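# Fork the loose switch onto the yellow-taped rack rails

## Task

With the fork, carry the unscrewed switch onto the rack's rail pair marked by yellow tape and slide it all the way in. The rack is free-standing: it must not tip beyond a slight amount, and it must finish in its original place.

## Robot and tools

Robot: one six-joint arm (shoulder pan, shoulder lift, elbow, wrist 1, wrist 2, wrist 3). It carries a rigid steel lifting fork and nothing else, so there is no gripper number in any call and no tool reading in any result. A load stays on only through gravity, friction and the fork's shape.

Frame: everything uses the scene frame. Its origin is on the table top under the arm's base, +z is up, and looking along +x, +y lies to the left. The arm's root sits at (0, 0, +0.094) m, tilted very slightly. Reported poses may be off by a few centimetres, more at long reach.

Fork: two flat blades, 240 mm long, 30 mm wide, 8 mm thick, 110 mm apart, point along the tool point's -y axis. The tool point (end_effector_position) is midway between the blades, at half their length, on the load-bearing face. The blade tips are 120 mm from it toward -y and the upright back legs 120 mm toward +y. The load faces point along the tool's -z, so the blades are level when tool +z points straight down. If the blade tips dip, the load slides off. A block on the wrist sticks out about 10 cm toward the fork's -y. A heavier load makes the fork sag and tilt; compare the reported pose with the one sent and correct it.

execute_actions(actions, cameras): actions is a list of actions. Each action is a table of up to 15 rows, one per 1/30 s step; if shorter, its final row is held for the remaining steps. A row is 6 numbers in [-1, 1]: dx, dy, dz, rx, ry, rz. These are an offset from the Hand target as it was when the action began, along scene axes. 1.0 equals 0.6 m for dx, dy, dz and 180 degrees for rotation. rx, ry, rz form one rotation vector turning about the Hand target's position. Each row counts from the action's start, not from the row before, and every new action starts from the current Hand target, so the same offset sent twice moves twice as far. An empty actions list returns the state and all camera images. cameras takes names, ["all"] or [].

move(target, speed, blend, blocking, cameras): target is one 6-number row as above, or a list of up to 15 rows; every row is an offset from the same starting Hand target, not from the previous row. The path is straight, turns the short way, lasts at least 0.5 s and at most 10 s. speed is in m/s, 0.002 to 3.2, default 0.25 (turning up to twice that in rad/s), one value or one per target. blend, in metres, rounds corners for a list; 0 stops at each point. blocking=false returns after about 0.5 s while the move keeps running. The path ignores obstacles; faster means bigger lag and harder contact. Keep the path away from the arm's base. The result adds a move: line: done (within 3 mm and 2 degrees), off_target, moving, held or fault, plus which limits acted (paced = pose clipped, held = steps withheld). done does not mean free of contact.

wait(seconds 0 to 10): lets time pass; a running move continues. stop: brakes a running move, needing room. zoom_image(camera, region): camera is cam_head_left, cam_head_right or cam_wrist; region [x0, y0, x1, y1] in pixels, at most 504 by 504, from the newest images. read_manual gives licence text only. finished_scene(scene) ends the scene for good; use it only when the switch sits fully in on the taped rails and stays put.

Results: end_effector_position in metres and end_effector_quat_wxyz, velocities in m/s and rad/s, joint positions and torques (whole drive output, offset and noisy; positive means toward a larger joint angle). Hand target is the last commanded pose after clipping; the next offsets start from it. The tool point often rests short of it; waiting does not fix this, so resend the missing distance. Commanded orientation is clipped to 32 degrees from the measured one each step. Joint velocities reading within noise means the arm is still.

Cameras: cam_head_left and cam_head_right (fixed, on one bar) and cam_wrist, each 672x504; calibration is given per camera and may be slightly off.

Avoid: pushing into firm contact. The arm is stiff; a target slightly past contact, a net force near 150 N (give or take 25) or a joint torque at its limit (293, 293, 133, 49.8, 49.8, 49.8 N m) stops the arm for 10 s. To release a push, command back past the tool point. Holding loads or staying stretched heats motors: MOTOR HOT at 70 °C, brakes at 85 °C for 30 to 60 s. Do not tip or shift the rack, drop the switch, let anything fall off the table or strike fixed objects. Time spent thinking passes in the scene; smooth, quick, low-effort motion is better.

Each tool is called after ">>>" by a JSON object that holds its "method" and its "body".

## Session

>>> {"method": "execute_actions", "body": {"actions": []}}

>>> {"method": "zoom_image", "body": {"camera": "cam_head_right", "region": [280, 70, 480, 280]}}

>>> {"method": "zoom_image", "body": {"camera": "cam_head_left", "region": [280, 70, 480, 280]}}

Scene clock: 0.00 s.
end_effector_position=(+0.3721, -0.1179, +0.2683) end_effector_quat_wxyz=(-0.171, +0.978, -0.115, +0.012)
Joint positions: [1.982 -1.736 2.436 -1.964 -1.402 0.575]
Joint velocities: within noise
Joint torques (N m): no reading
Hand target: +0.3721, -0.1179, +0.2683; -0.171, +0.978, -0.115, +0.012
camera_calibration:
cam_wrist: T_world_to_cam=[[0.971635, -0.232132, -0.0451733, -0.367249], [-0.231942, -0.972683, 0.00947392, -0.159603], [-0.0461385, 0.00127239, -0.998934, 0.379723], [0, 0, 0, 1]] pos_world=[0.337333, -0.240977, 0.364241]

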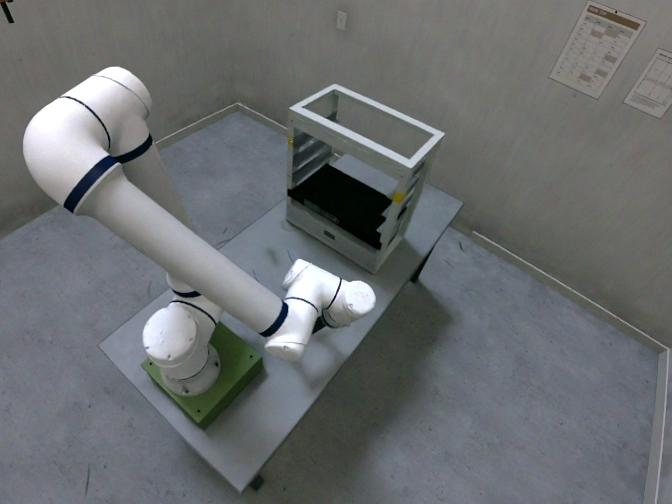

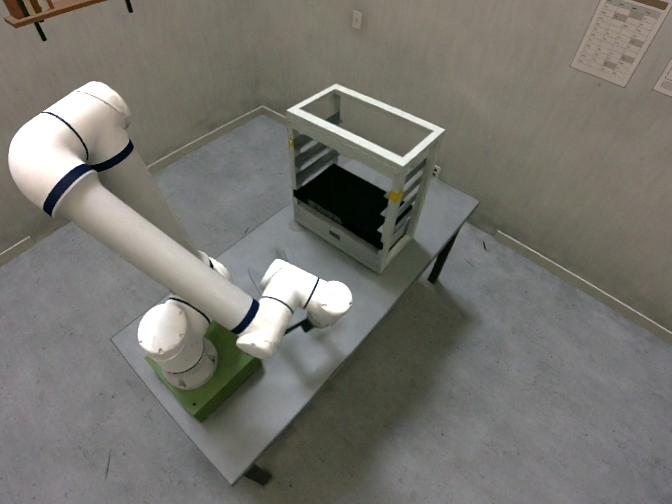

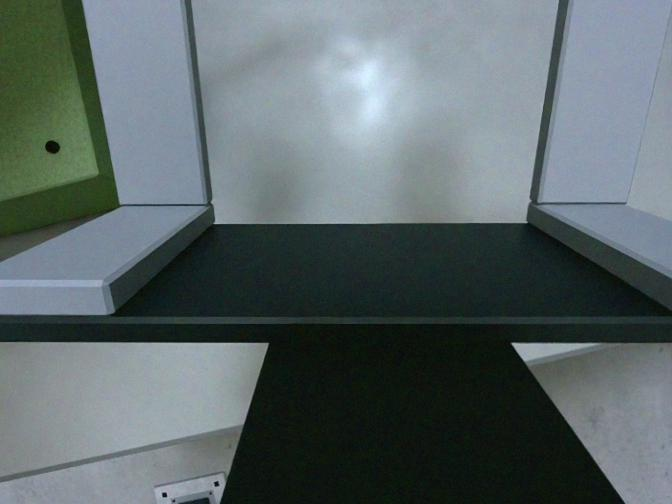

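Scaled by 2.400.

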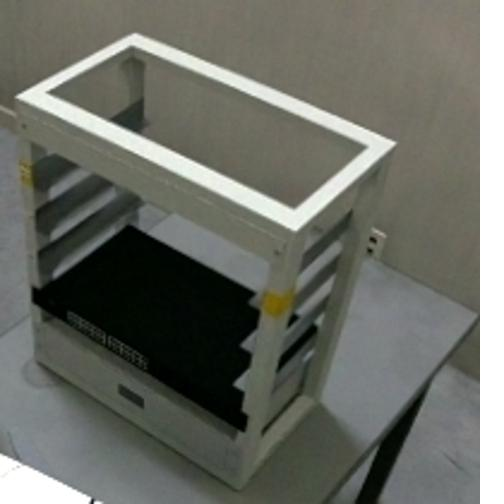

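Scaled by 2.400.

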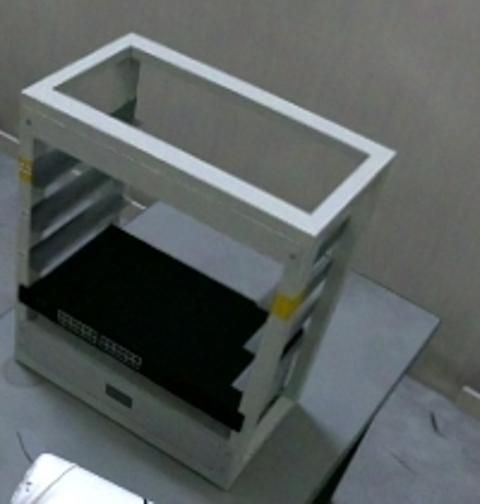

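>>> {"method": "execute_actions", "body": {"actions": [], "cameras": ["all"]}}

>>> {"method": "zoom_image", "body": {"camera": "cam_head_right", "region": [260, 60, 470, 300]}}

>>> {"method": "zoom_image", "body": {"camera": "cam_head_left", "region": [260, 60, 470, 300]}}

Scene clock: 23.83 s.
end_effector_position=(+0.3721, -0.1179, +0.2683) end_effector_quat_wxyz=(-0.171, +0.978, -0.115, +0.012)
Joint positions: [1.982 -1.736 2.436 -1.964 -1.402 0.575]
Joint velocities: within noise
Joint torques (N m): [-5.44 -29.14 -64.82 -2.36 1.73 0.42]
Hand target: +0.3721, -0.1179, +0.2683; -0.171, +0.978, -0.115, +0.012
camera_calibration:
cam_wrist: T_world_to_cam=[[0.971635, -0.232132, -0.0451733, -0.367249], [-0.231942, -0.972683, 0.00947392, -0.159603], [-0.0461385, 0.00127239, -0.998934, 0.379723], [0, 0, 0, 1]] pos_world=[0.337333, -0.240977, 0.364241]

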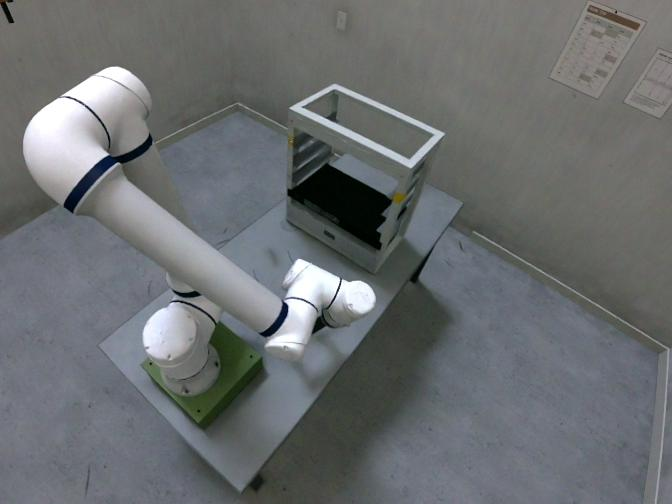

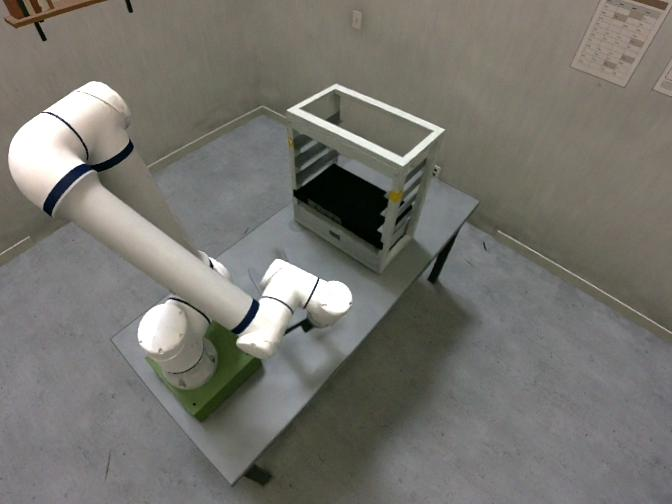

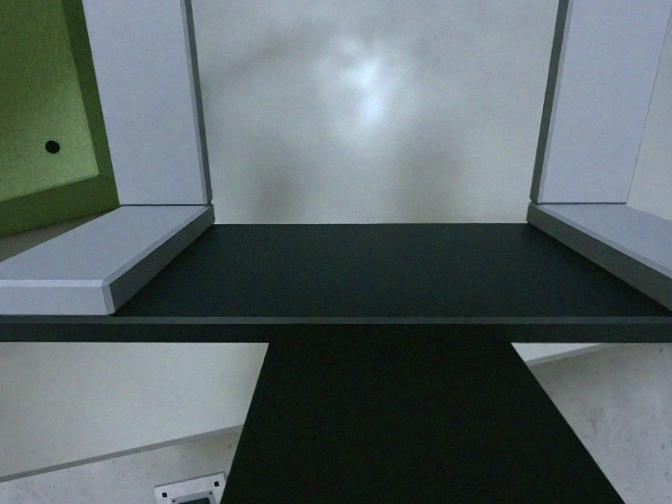

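Scaled by 2.100.

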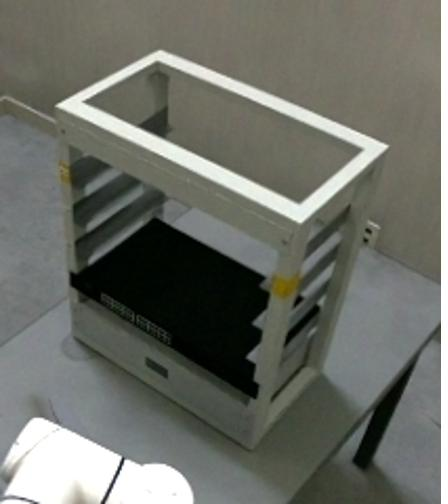

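Scaled by 2.100.

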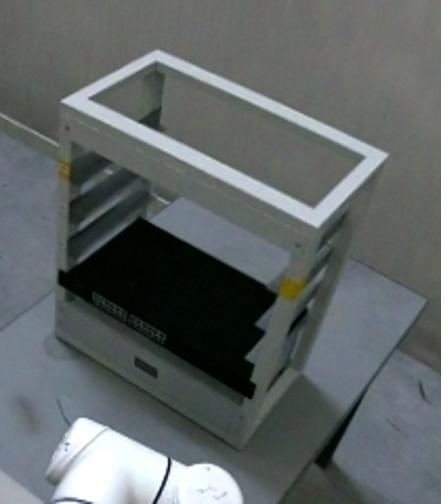

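>>> {"method": "move", "body": {"target": [0.3467, -0.053, 0.403, 0.1454, -0.1921, -0.4094], "speed": 0.4, "blocking": false}}

>>> {"method": "zoom_image", "body": {"camera": "cam_head_right", "region": [375, 140, 417, 182]}}

>>> {"method": "zoom_image", "body": {"camera": "cam_head_left", "region": [385, 140, 427, 182]}}

>>> {"method": "zoom_image", "body": {"camera": "cam_head_right", "region": [270, 88, 312, 130]}}

>>> {"method": "zoom_image", "body": {"camera": "cam_head_left", "region": [270, 88, 312, 130]}}

>>> {"method": "zoom_image", "body": {"camera": "cam_head_right", "region": [365, 175, 428, 238]}}

>>> {"method": "zoom_image", "body": {"camera": "cam_head_left", "region": [365, 175, 428, 238]}}

>>> {"method": "zoom_image", "body": {"camera": "cam_head_right", "region": [360, 225, 423, 288]}}

>>> {"method": "zoom_image", "body": {"camera": "cam_head_left", "region": [360, 225, 423, 288]}}

Scene clock: 60.70 s.
end_effector_position=(+0.4038, -0.1238, +0.3056) end_effector_quat_wxyz=(-0.209, +0.954, -0.203, +0.070) end_effector_velocity=(+0.105, -0.018, +0.124) end_effector_angular_velocity=(+0.238, -0.307, -0.655)
Joint positions: [1.904 -1.799 2.449 -1.898 -1.261 0.659]
Joint velocities: [-0.241 -0.226 0.072 0.197 0.47 0.299]
Joint torques (N m): [-21.12 -44.25 -53.21 0.74 5.21 4.48]
Hand target: +0.4187, -0.1250, +0.3225; -0.225, +0.939, -0.243, +0.096
Off the commanded pose: 0.271 m, 72 deg.
move: running

Scaled by 12.000.
This view is cut from an older image: the scene may have changed since it was taken.

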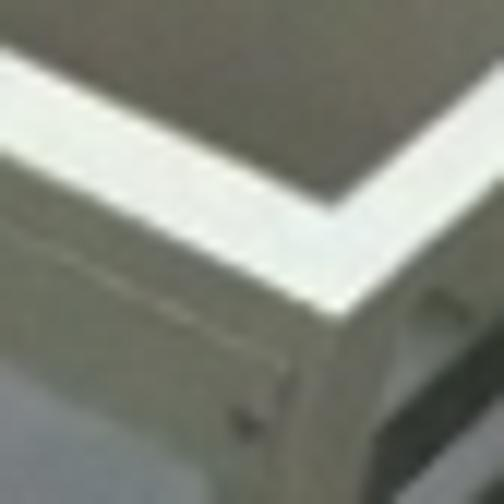

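Scaled by 12.000.
This view is cut from an older image: the scene may have changed since it was taken.

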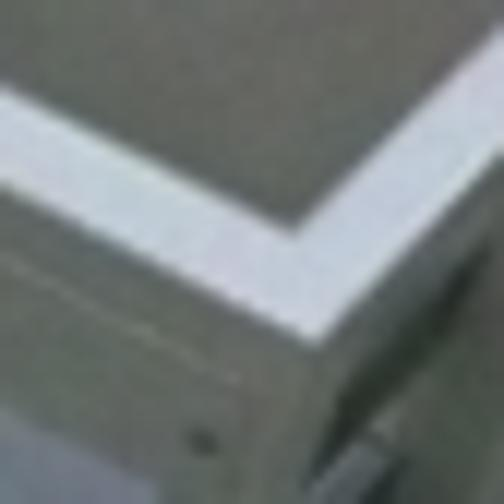

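Scaled by 12.000.
This view is cut from an older image: the scene may have changed since it was taken.

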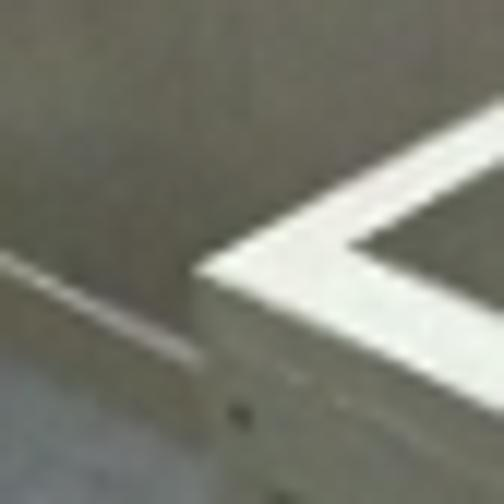

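Scaled by 12.000.
This view is cut from an older image: the scene may have changed since it was taken.

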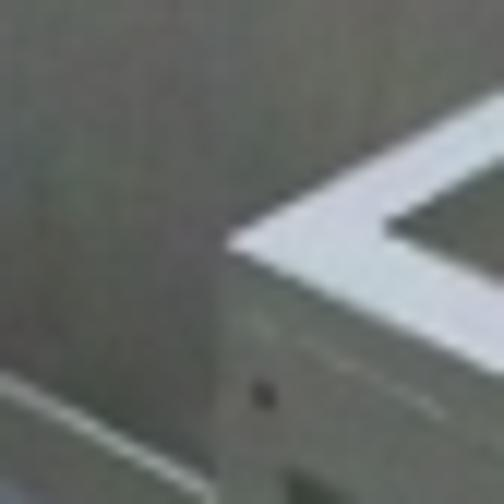

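Scaled by 8.000.
This view is cut from an older image: the scene may have changed since it was taken.

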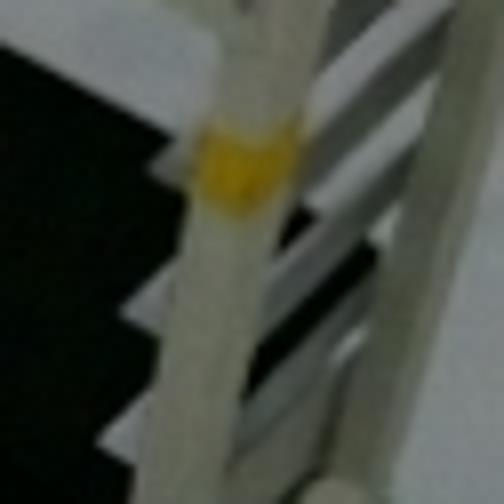

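Scaled by 8.000.
This view is cut from an older image: the scene may have changed since it was taken.

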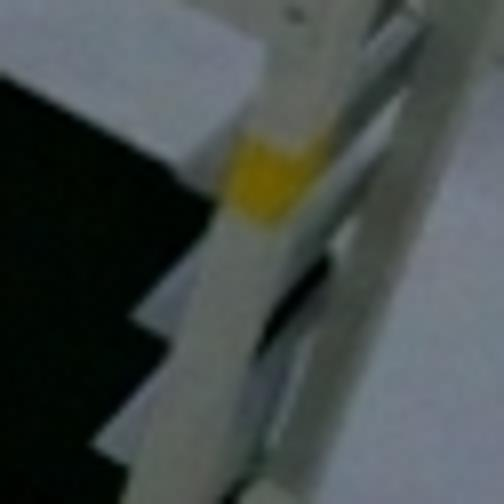

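Scaled by 8.000.
This view is cut from an older image: the scene may have changed since it was taken.

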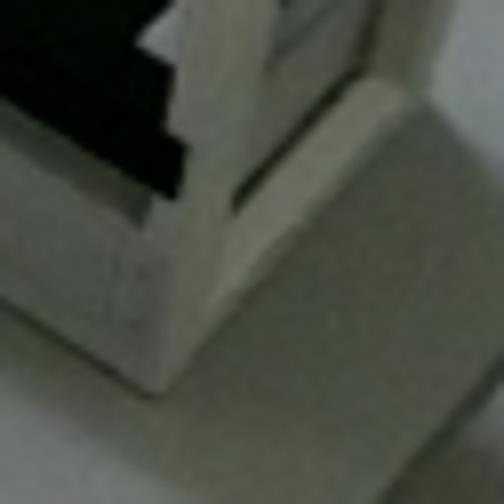

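Scaled by 8.000.
This view is cut from an older image: the scene may have changed since it was taken.

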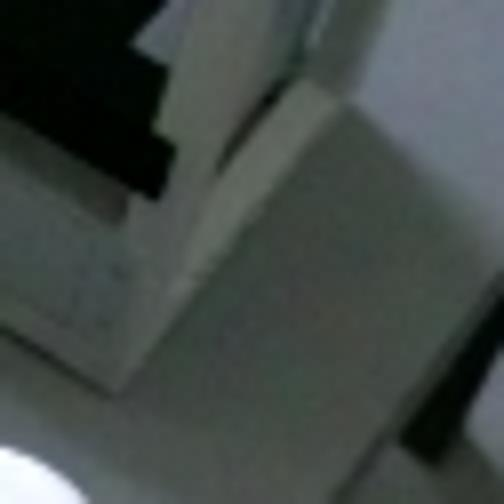

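>>> {"method": "execute_actions", "body": {"actions": [], "cameras": ["all"]}}

Scene clock: 64.00 s.
end_effector_position=(+0.5801, -0.1497, +0.5101) end_effector_quat_wxyz=(-0.353, +0.612, -0.612, +0.354)
Joint positions: [2.009 -2.089 2.771 -2.819 -0.651 2.252]
Joint velocities: within noise
Joint torques (N m): [10.02 16.49 -60.68 -10.77 3.42 3.52]
Hand target: +0.5801, -0.1497, +0.5101; -0.353, +0.612, -0.612, +0.354
Off the commanded pose: 0.000 m, 0 deg.
earlier move: done
camera_calibration:
cam_wrist: T_world_to_cam=[[0.0164996, -0.999564, -0.0244678, -0.137157], [-0.769199, 0.00294478, -0.639002, 0.643967], [0.638796, 0.0293639, -0.768816, 0.120428], [0, 0, 0, 1]] pos_world=[0.420673, -0.14253, 0.500727]

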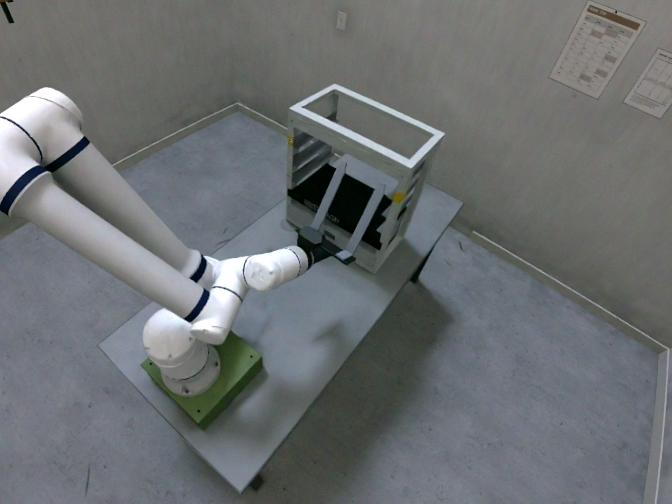

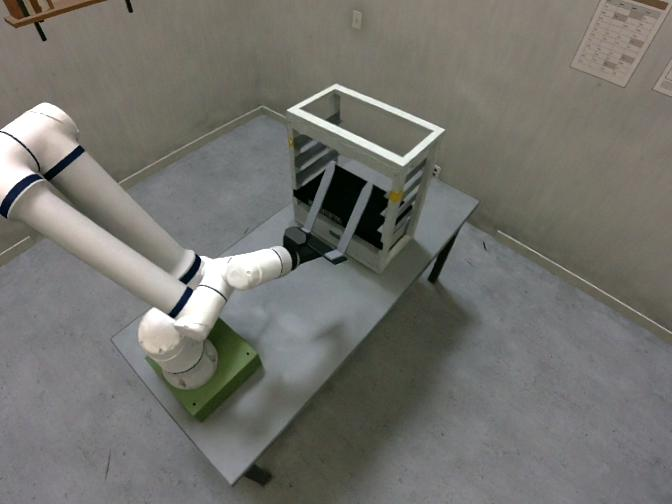

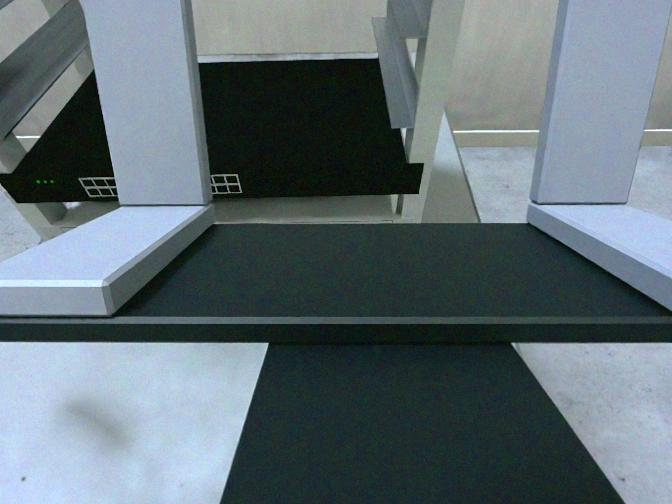

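>>> {"method": "zoom_image", "body": {"camera": "cam_wrist", "region": [320, 40, 520, 230]}}

>>> {"method": "zoom_image", "body": {"camera": "cam_wrist", "region": [0, 60, 220, 240]}}

>>> {"method": "zoom_image", "body": {"camera": "cam_head_right", "region": [320, 150, 383, 213]}}

>>> {"method": "zoom_image", "body": {"camera": "cam_head_left", "region": [330, 140, 393, 203]}}

Scaled by 2.520.

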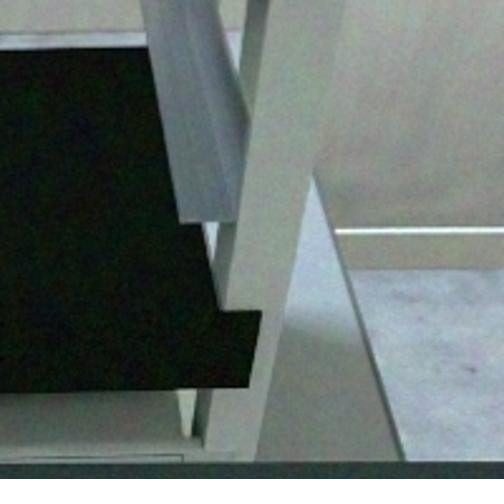

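Scaled by 2.291.

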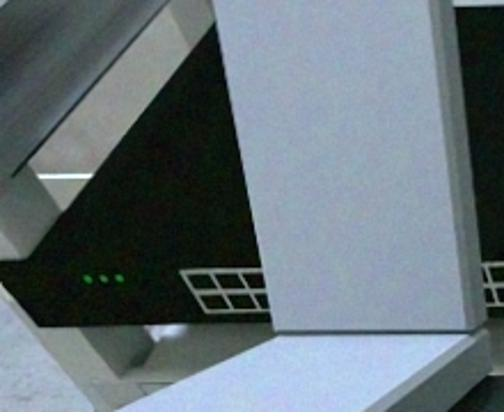

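Scaled by 8.000.

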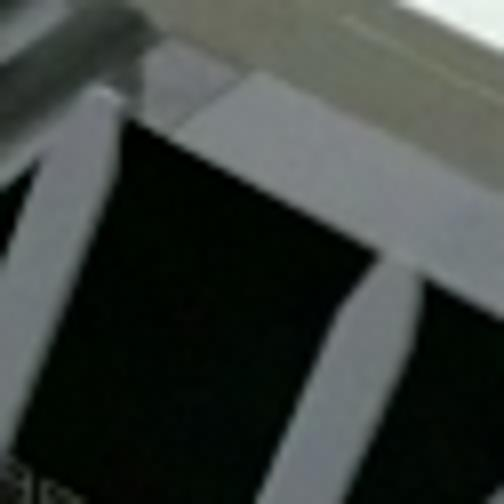

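Scaled by 8.000.

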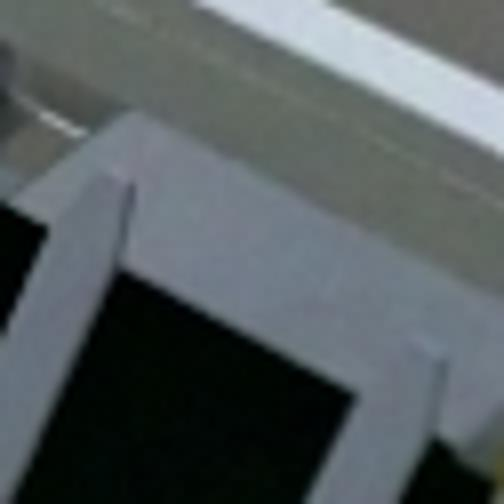

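>>> {"method": "move", "body": {"target": [[0.0332, 0.2635, -0.1835, -0.00378, 0.33334, 0.00655], [0.0332, 0.2635, -0.5785, -0.00378, 0.33334, 0.00655]], "speed": [0.4, 0.25], "blend": [0.05, 0], "cameras": ["all"]}}

Scene clock: 202.53 s.
end_effector_position=(+0.6000, +0.0084, +0.1631) end_effector_quat_wxyz=(+0.000, +0.715, -0.699, +0.000)
Joint positions: [2.794 -1.663 2.555 -2.449 -1.57 2.725]
Joint torques (N m): [9.51 -18.25 -49.09 -10.15 2.12 3.4]
Hand target: +0.6001, +0.0084, +0.1630; +0.000, +0.715, -0.699, +0.000
Off the commanded pose: 0.000 m, 0 deg.
move: done
camera_calibration:
cam_wrist: T_world_to_cam=[[0.00964268, -0.999607, -0.0263135, 0.0164552], [-0.937868, -0.0181687, 0.346515, 0.377708], [-0.346857, 0.0213372, -0.937675, 0.455296], [0, 0, 0, 1]] pos_world=[0.512004, 0.0135965, 0.296471]

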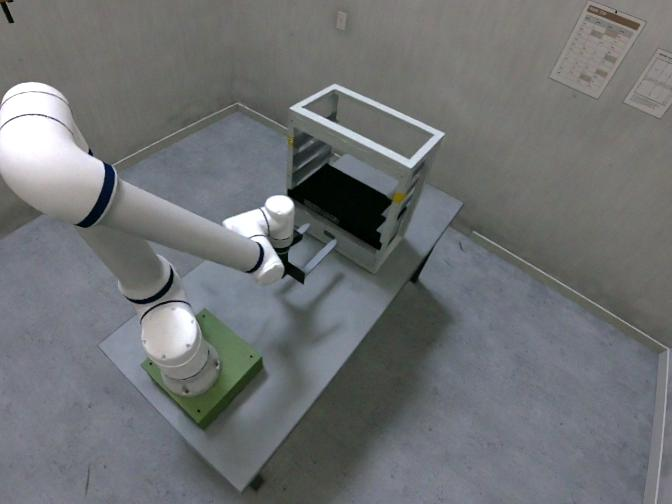

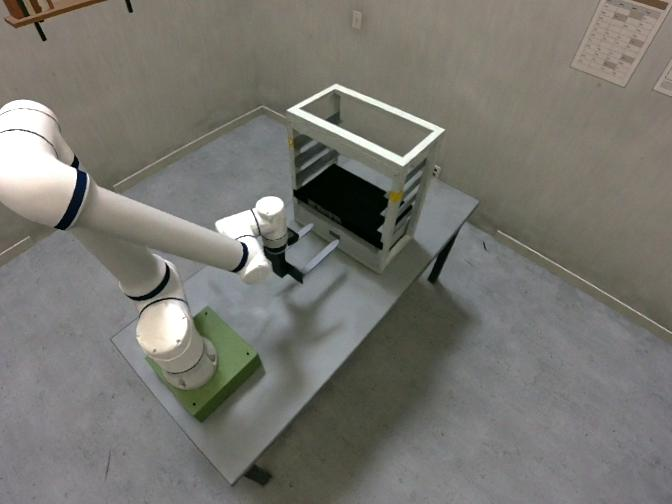

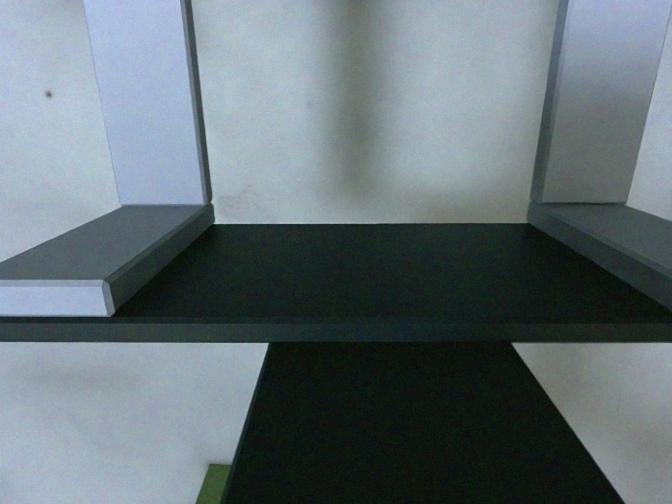

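>>> {"method": "zoom_image", "body": {"camera": "cam_head_right", "region": [290, 200, 374, 284]}}

>>> {"method": "zoom_image", "body": {"camera": "cam_head_left", "region": [280, 200, 364, 284]}}

Scaled by 6.000.

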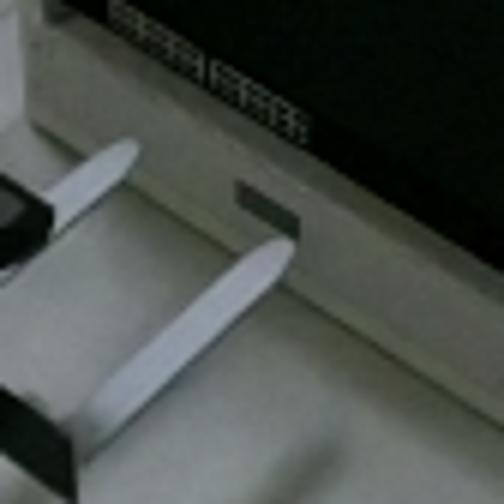

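Scaled by 6.000.

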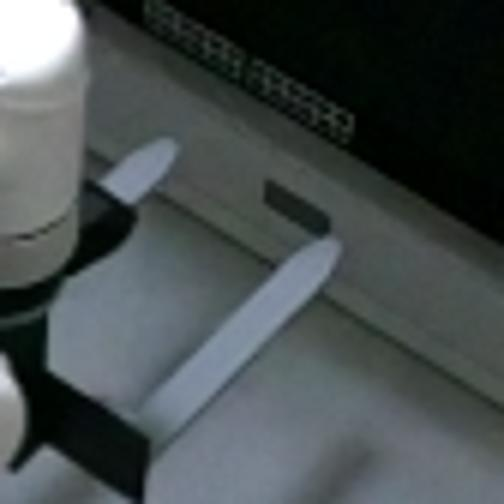

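>>> {"method": "zoom_image", "body": {"camera": "cam_head_right", "region": [330, 205, 372, 247]}}

>>> {"method": "zoom_image", "body": {"camera": "cam_head_left", "region": [330, 205, 372, 247]}}

Scaled by 12.000.

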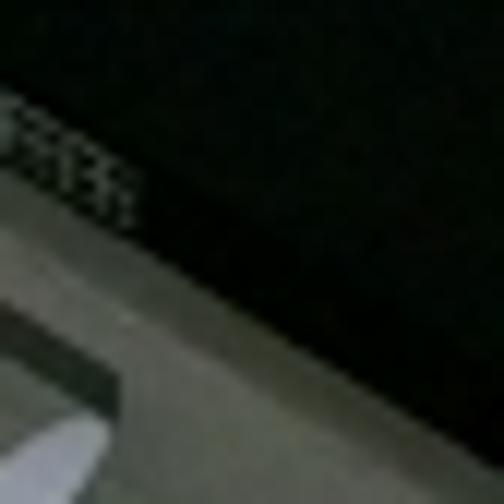

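Scaled by 12.000.

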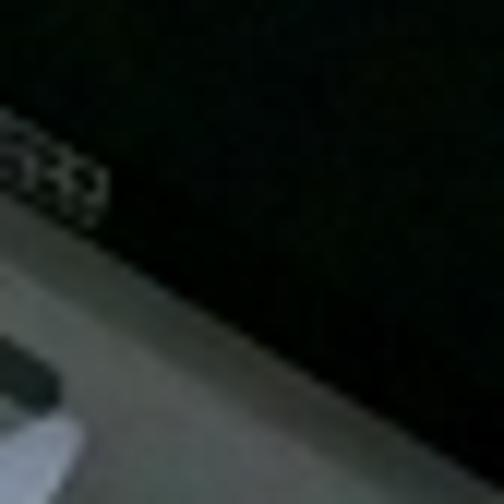

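>>> {"method": "zoom_image", "body": {"camera": "cam_head_right", "region": [280, 180, 322, 222]}}

>>> {"method": "zoom_image", "body": {"camera": "cam_head_right", "region": [360, 225, 402, 267]}}

>>> {"method": "zoom_image", "body": {"camera": "cam_head_left", "region": [355, 225, 397, 267]}}

>>> {"method": "zoom_image", "body": {"camera": "cam_head_right", "region": [285, 200, 369, 284]}}

Scaled by 12.000.

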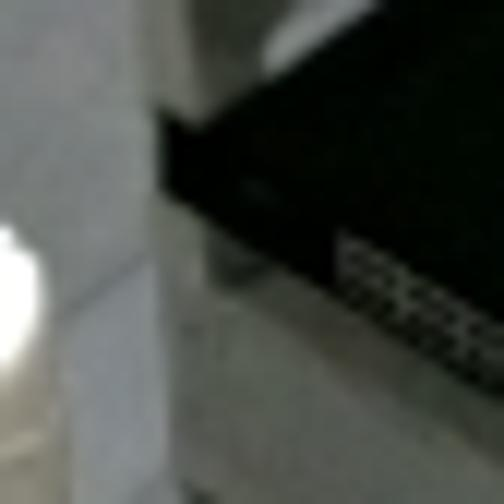

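Scaled by 12.000.

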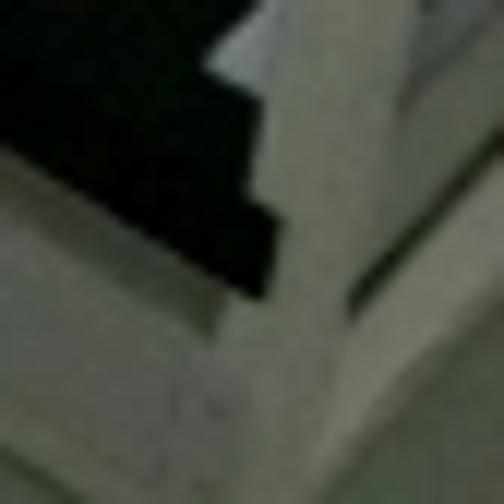

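Scaled by 12.000.

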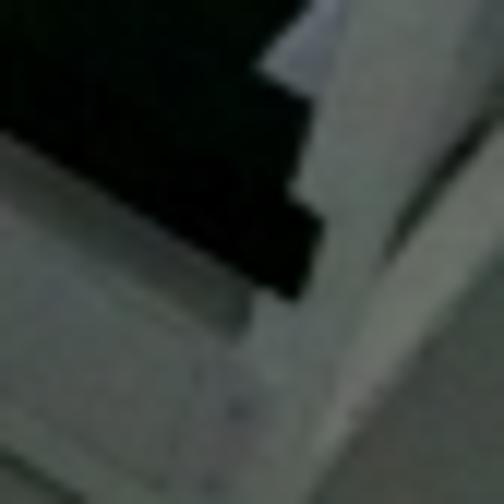

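Scaled by 6.000.

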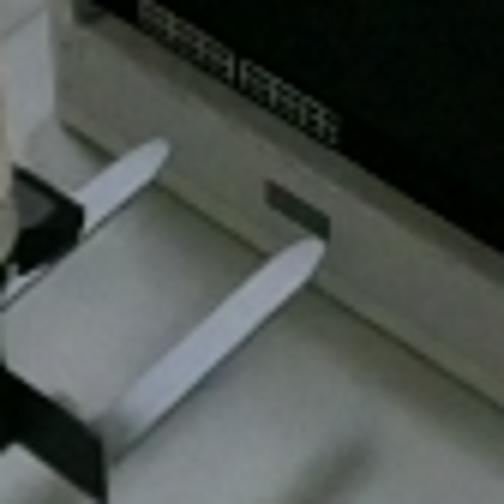

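>>> {"method": "move", "body": {"target": [[0.06, -0.001, 0.0035, 0, 0, 0.00111], [0.1665, 0.0014, 0.0035, 0, 0, 0.00111]], "speed": [0.2, 0.12], "blend": [0.02, 0], "cameras": ["cam_head_left", "cam_head_right"]}}

>>> {"method": "zoom_image", "body": {"camera": "cam_head_right", "region": [300, 190, 370, 260]}}

>>> {"method": "zoom_image", "body": {"camera": "cam_head_left", "region": [300, 190, 370, 260]}}

Scene clock: 263.97 s.
end_effector_position=(+0.6997, +0.0092, +0.1651) end_effector_quat_wxyz=(+0.000, +0.716, -0.698, +0.000)
Joint positions: [2.868 -1.489 2.382 -2.449 -1.569 2.795]
Joint torques (N m): [9.52 -39.11 -73.21 -5.35 -1.07 3.57]
Hand target: +0.7000, +0.0092, +0.1651; +0.000, +0.716, -0.698, +0.000
Off the commanded pose: 0.000 m, 0 deg.
move: done; blend cut to 0.018 m at target 1
Images, in order (width x height): cam_head_left 672x504, cam_head_right 672x504.

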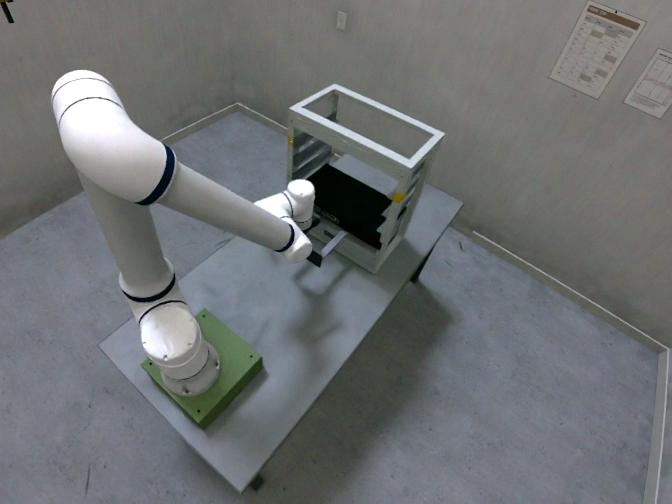

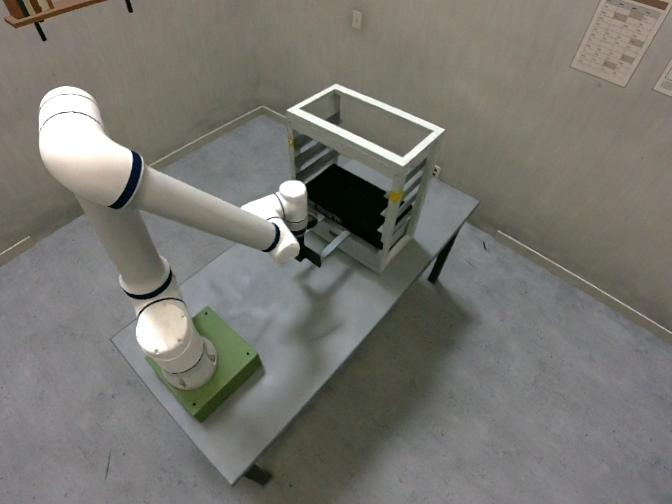

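Scaled by 7.200.

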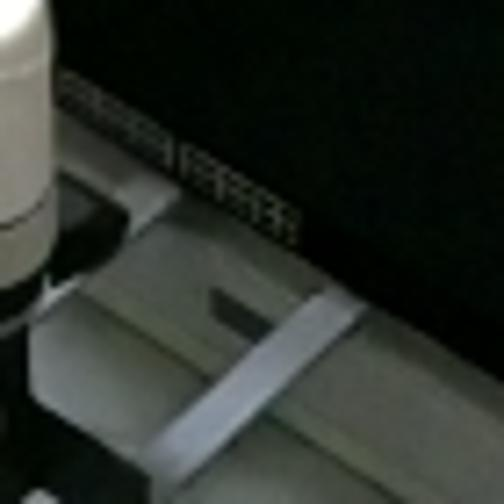

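Scaled by 7.200.

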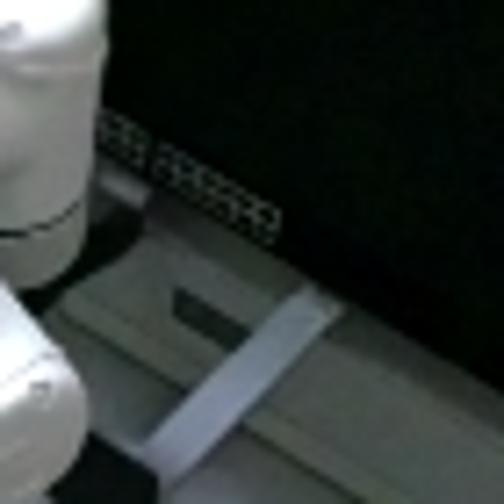

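>>> {"method": "move", "body": {"target": [0.21, 0.0055, -0.0033, 0, 0, 0], "speed": 0.12, "cameras": ["all"]}}

>>> {"method": "zoom_image", "body": {"camera": "cam_wrist", "region": [180, 0, 580, 230]}}

>>> {"method": "zoom_image", "body": {"camera": "cam_head_right", "region": [300, 170, 400, 270]}}

Scene clock: 277.53 s.
end_effector_position=(+0.8257, +0.0125, +0.1632) end_effector_quat_wxyz=(+0.000, +0.716, -0.698, +0.000)
Joint positions: [2.934 -1.304 2.152 -2.405 -1.568 2.861]
Joint torques (N m): [9.66 -61.09 -76.63 -5.53 -0.59 3.46]
Hand target: +0.8260, +0.0125, +0.1631; +0.000, +0.716, -0.698, +0.000
Off the commanded pose: 0.000 m, 0 deg.
move: done
camera_calibration:
cam_wrist: T_world_to_cam=[[0.0131536, -0.999568, -0.0262942, 0.0154851], [-0.937807, -0.0214556, 0.346494, 0.589481], [-0.346908, 0.0201013, -0.937684, 0.533565], [0, 0, 0, 1]] pos_world=[0.737714, 0.0174007, 0.296471]

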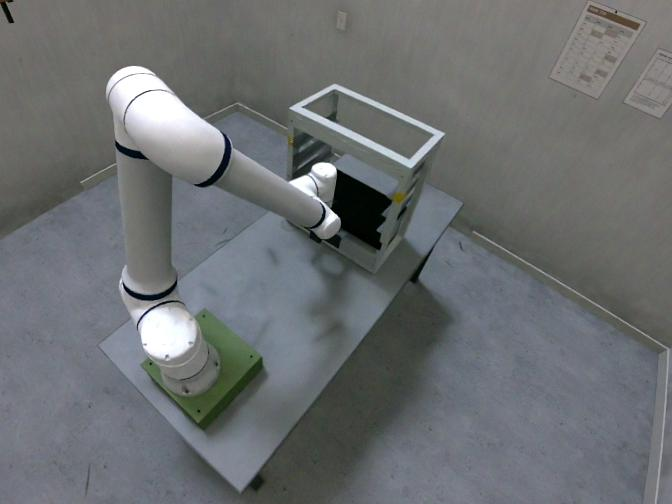

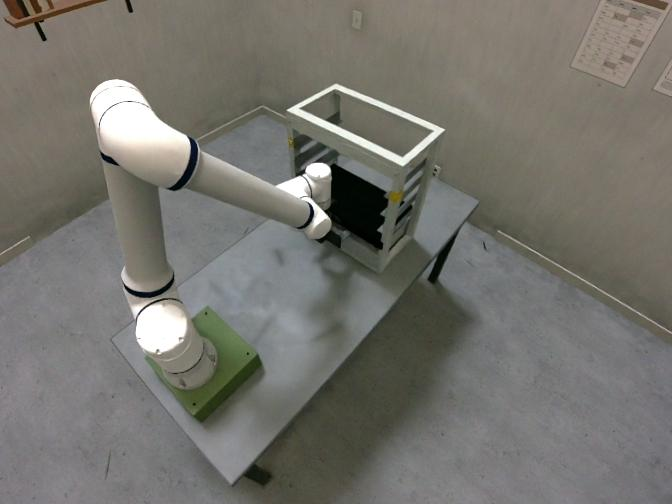

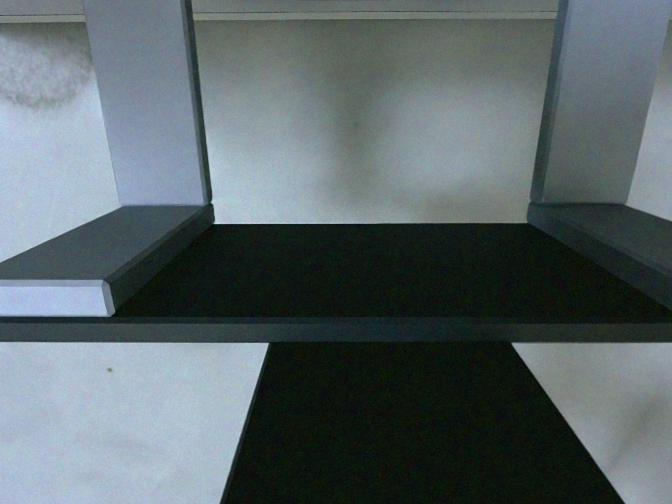

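Scaled by 1.260.

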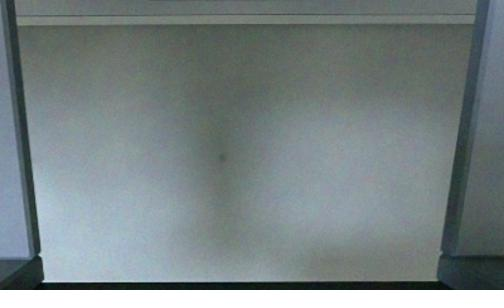

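Scaled by 5.040.

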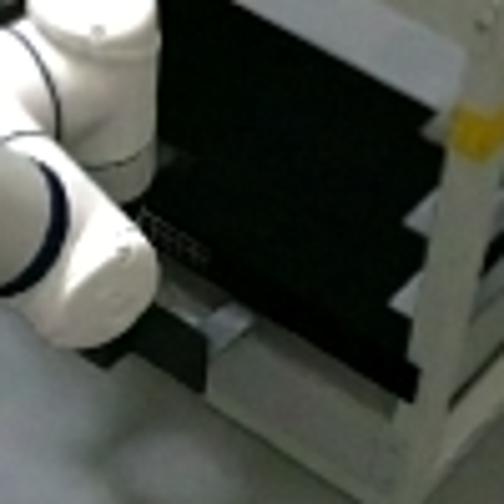

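>>> {"method": "move", "body": {"target": [0, 0, 0.0067, 0, 0, 0], "speed": 0.02}}

>>> {"method": "move", "body": {"target": [0, 0, 0.0033, 0, 0, 0], "speed": 0.02}}

>>> {"method": "move", "body": {"target": [0, 0, 0.0033, 0, 0, 0], "speed": 0.02}}

>>> {"method": "move", "body": {"target": [0, 0, 0.0033, 0, 0, 0], "speed": 0.02}}

Scene clock: 290.03 s.
end_effector_position=(+0.8259, +0.0125, +0.1670) end_effector_quat_wxyz=(+0.000, +0.716, -0.698, +0.000)
Joint positions: [2.934 -1.309 2.149 -2.397 -1.568 2.861]
Joint torques (N m): [4.71 -90.8 -76.34 -5.37 -1.18 2.59]
Hand target: +0.8260, +0.0125, +0.1672; +0.000, +0.716, -0.698, +0.000
Off the commanded pose: 0.000 m, 0 deg.
move: done

Scene clock: 290.73 s.
end_effector_position=(+0.8260, +0.0126, +0.1690) end_effector_quat_wxyz=(+0.000, +0.716, -0.698, +0.000)
Joint positions: [2.934 -1.312 2.148 -2.393 -1.568 2.861]
Joint torques (N m): [-2.74 -91.75 -76.76 -5.66 -1.25 0.81]
Hand target: +0.8260, +0.0125, +0.1691; +0.000, +0.716, -0.698, +0.000
Off the commanded pose: 0.000 m, 0 deg.
move: done

Scene clock: 291.43 s.
end_effector_position=(+0.8260, +0.0125, +0.1710) end_effector_quat_wxyz=(+0.000, +0.716, -0.698, +0.000)
Joint positions: [2.934 -1.315 2.147 -2.389 -1.568 2.861]
Joint torques (N m): [-11.17 -92.29 -76.37 -5.84 -1.17 -1.3]
Hand target: +0.8260, +0.0125, +0.1711; +0.000, +0.716, -0.698, +0.000
Off the commanded pose: 0.000 m, 0 deg.
move: done

Scene clock: 292.13 s.
end_effector_position=(+0.8259, +0.0125, +0.1729) end_effector_quat_wxyz=(+0.000, +0.716, -0.698, +0.000)
Joint positions: [2.934 -1.317 2.146 -2.385 -1.568 2.861]
Joint torques (N m): [-13.86 -94.13 -80.57 -6.52 -1.14 -1.76]
Hand target: +0.8260, +0.0125, +0.1731; +0.000, +0.716, -0.698, +0.000
Off the commanded pose: 0.000 m, 0 deg.
move: done

>>> {"method": "move", "body": {"target": [0, 0, 0.0033, 0, 0, 0], "speed": 0.02}}

>>> {"method": "move", "body": {"target": [0, 0, 0.0025, 0, 0, 0], "speed": 0.02}}

Scene clock: 295.43 s.
end_effector_position=(+0.8259, +0.0125, +0.1749) end_effector_quat_wxyz=(+0.000, +0.716, -0.698, +0.000)
Joint positions: [2.934 -1.32 2.144 -2.381 -1.568 2.861]
Joint torques (N m): [-14.7 -108.03 -92.69 -10.48 -1.19 -1.6]
Hand target: +0.8260, +0.0125, +0.1751; +0.000, +0.716, -0.698, +0.000
Off the commanded pose: 0.000 m, 0 deg.
move: done

Scene clock: 296.13 s.
end_effector_position=(+0.8259, +0.0125, +0.1765) end_effector_quat_wxyz=(+0.000, +0.716, -0.698, +0.000)
Joint positions: [2.934 -1.322 2.143 -2.378 -1.568 2.861]
Joint torques (N m): [-14.68 -126.5 -114.1 -19.62 2.5 -1.59]
Hand target: +0.8260, +0.0125, +0.1766; +0.000, +0.716, -0.698, +0.000
Off the commanded pose: 0.000 m, 0 deg.
move: done

>>> {"method": "move", "body": {"target": [0, 0, 0.0025, 0, 0, 0], "speed": 0.02}}

>>> {"method": "move", "body": {"target": [0, 0, 0.0033, 0, 0, 0], "speed": 0.02}}

Scene clock: 299.07 s.
end_effector_position=(+0.8259, +0.0125, +0.1780) end_effector_quat_wxyz=(+0.000, +0.716, -0.698, +0.000)
Joint positions: [2.934 -1.324 2.142 -2.375 -1.568 2.861]
Joint torques (N m): [-15.58 -125.38 -113.83 -19.55 3.61 -1.6]
Hand target: +0.8260, +0.0125, +0.1781; +0.000, +0.716, -0.698, +0.000
Off the commanded pose: 0.000 m, 0 deg.
move: done

Scene clock: 299.77 s.
end_effector_position=(+0.8259, +0.0125, +0.1800) end_effector_quat_wxyz=(+0.000, +0.716, -0.698, +0.000)
Joint positions: [2.934 -1.327 2.141 -2.371 -1.568 2.861]
Joint torques (N m): [-15 -124.74 -115.13 -19.59 3.55 -1.5]
Hand target: +0.8260, +0.0125, +0.1801; +0.000, +0.716, -0.698, +0.000
Off the commanded pose: 0.000 m, 0 deg.
move: done

>>> {"method": "move", "body": {"target": [0, 0, 0.0083, 0, 0, 0], "speed": 0.03, "cameras": ["cam_head_right"]}}

>>> {"method": "zoom_image", "body": {"camera": "cam_head_right", "region": [280, 150, 410, 280]}}

Scene clock: 322.37 s.
end_effector_position=(+0.8260, +0.0125, +0.1849) end_effector_quat_wxyz=(+0.000, +0.716, -0.698, +0.000)
Joint positions: [2.934 -1.334 2.138 -2.361 -1.568 2.861]
Joint torques (N m): [-16.73 -124.59 -115.57 -19.52 3.38 -1.75]
Hand target: +0.8260, +0.0125, +0.1850; +0.000, +0.716, -0.698, +0.000
Off the commanded pose: 0.000 m, 0 deg.
move: done
Images, in order (width x height): cam_head_right 672x504.

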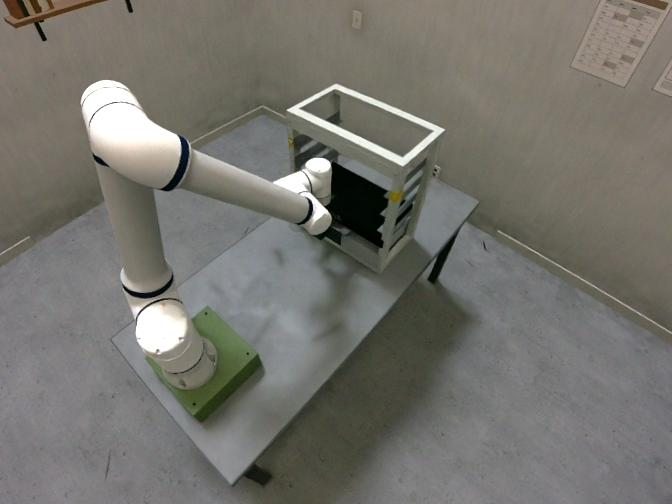

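Scaled by 3.877.

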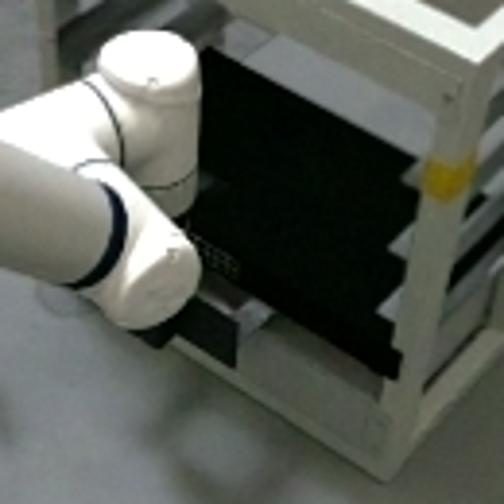

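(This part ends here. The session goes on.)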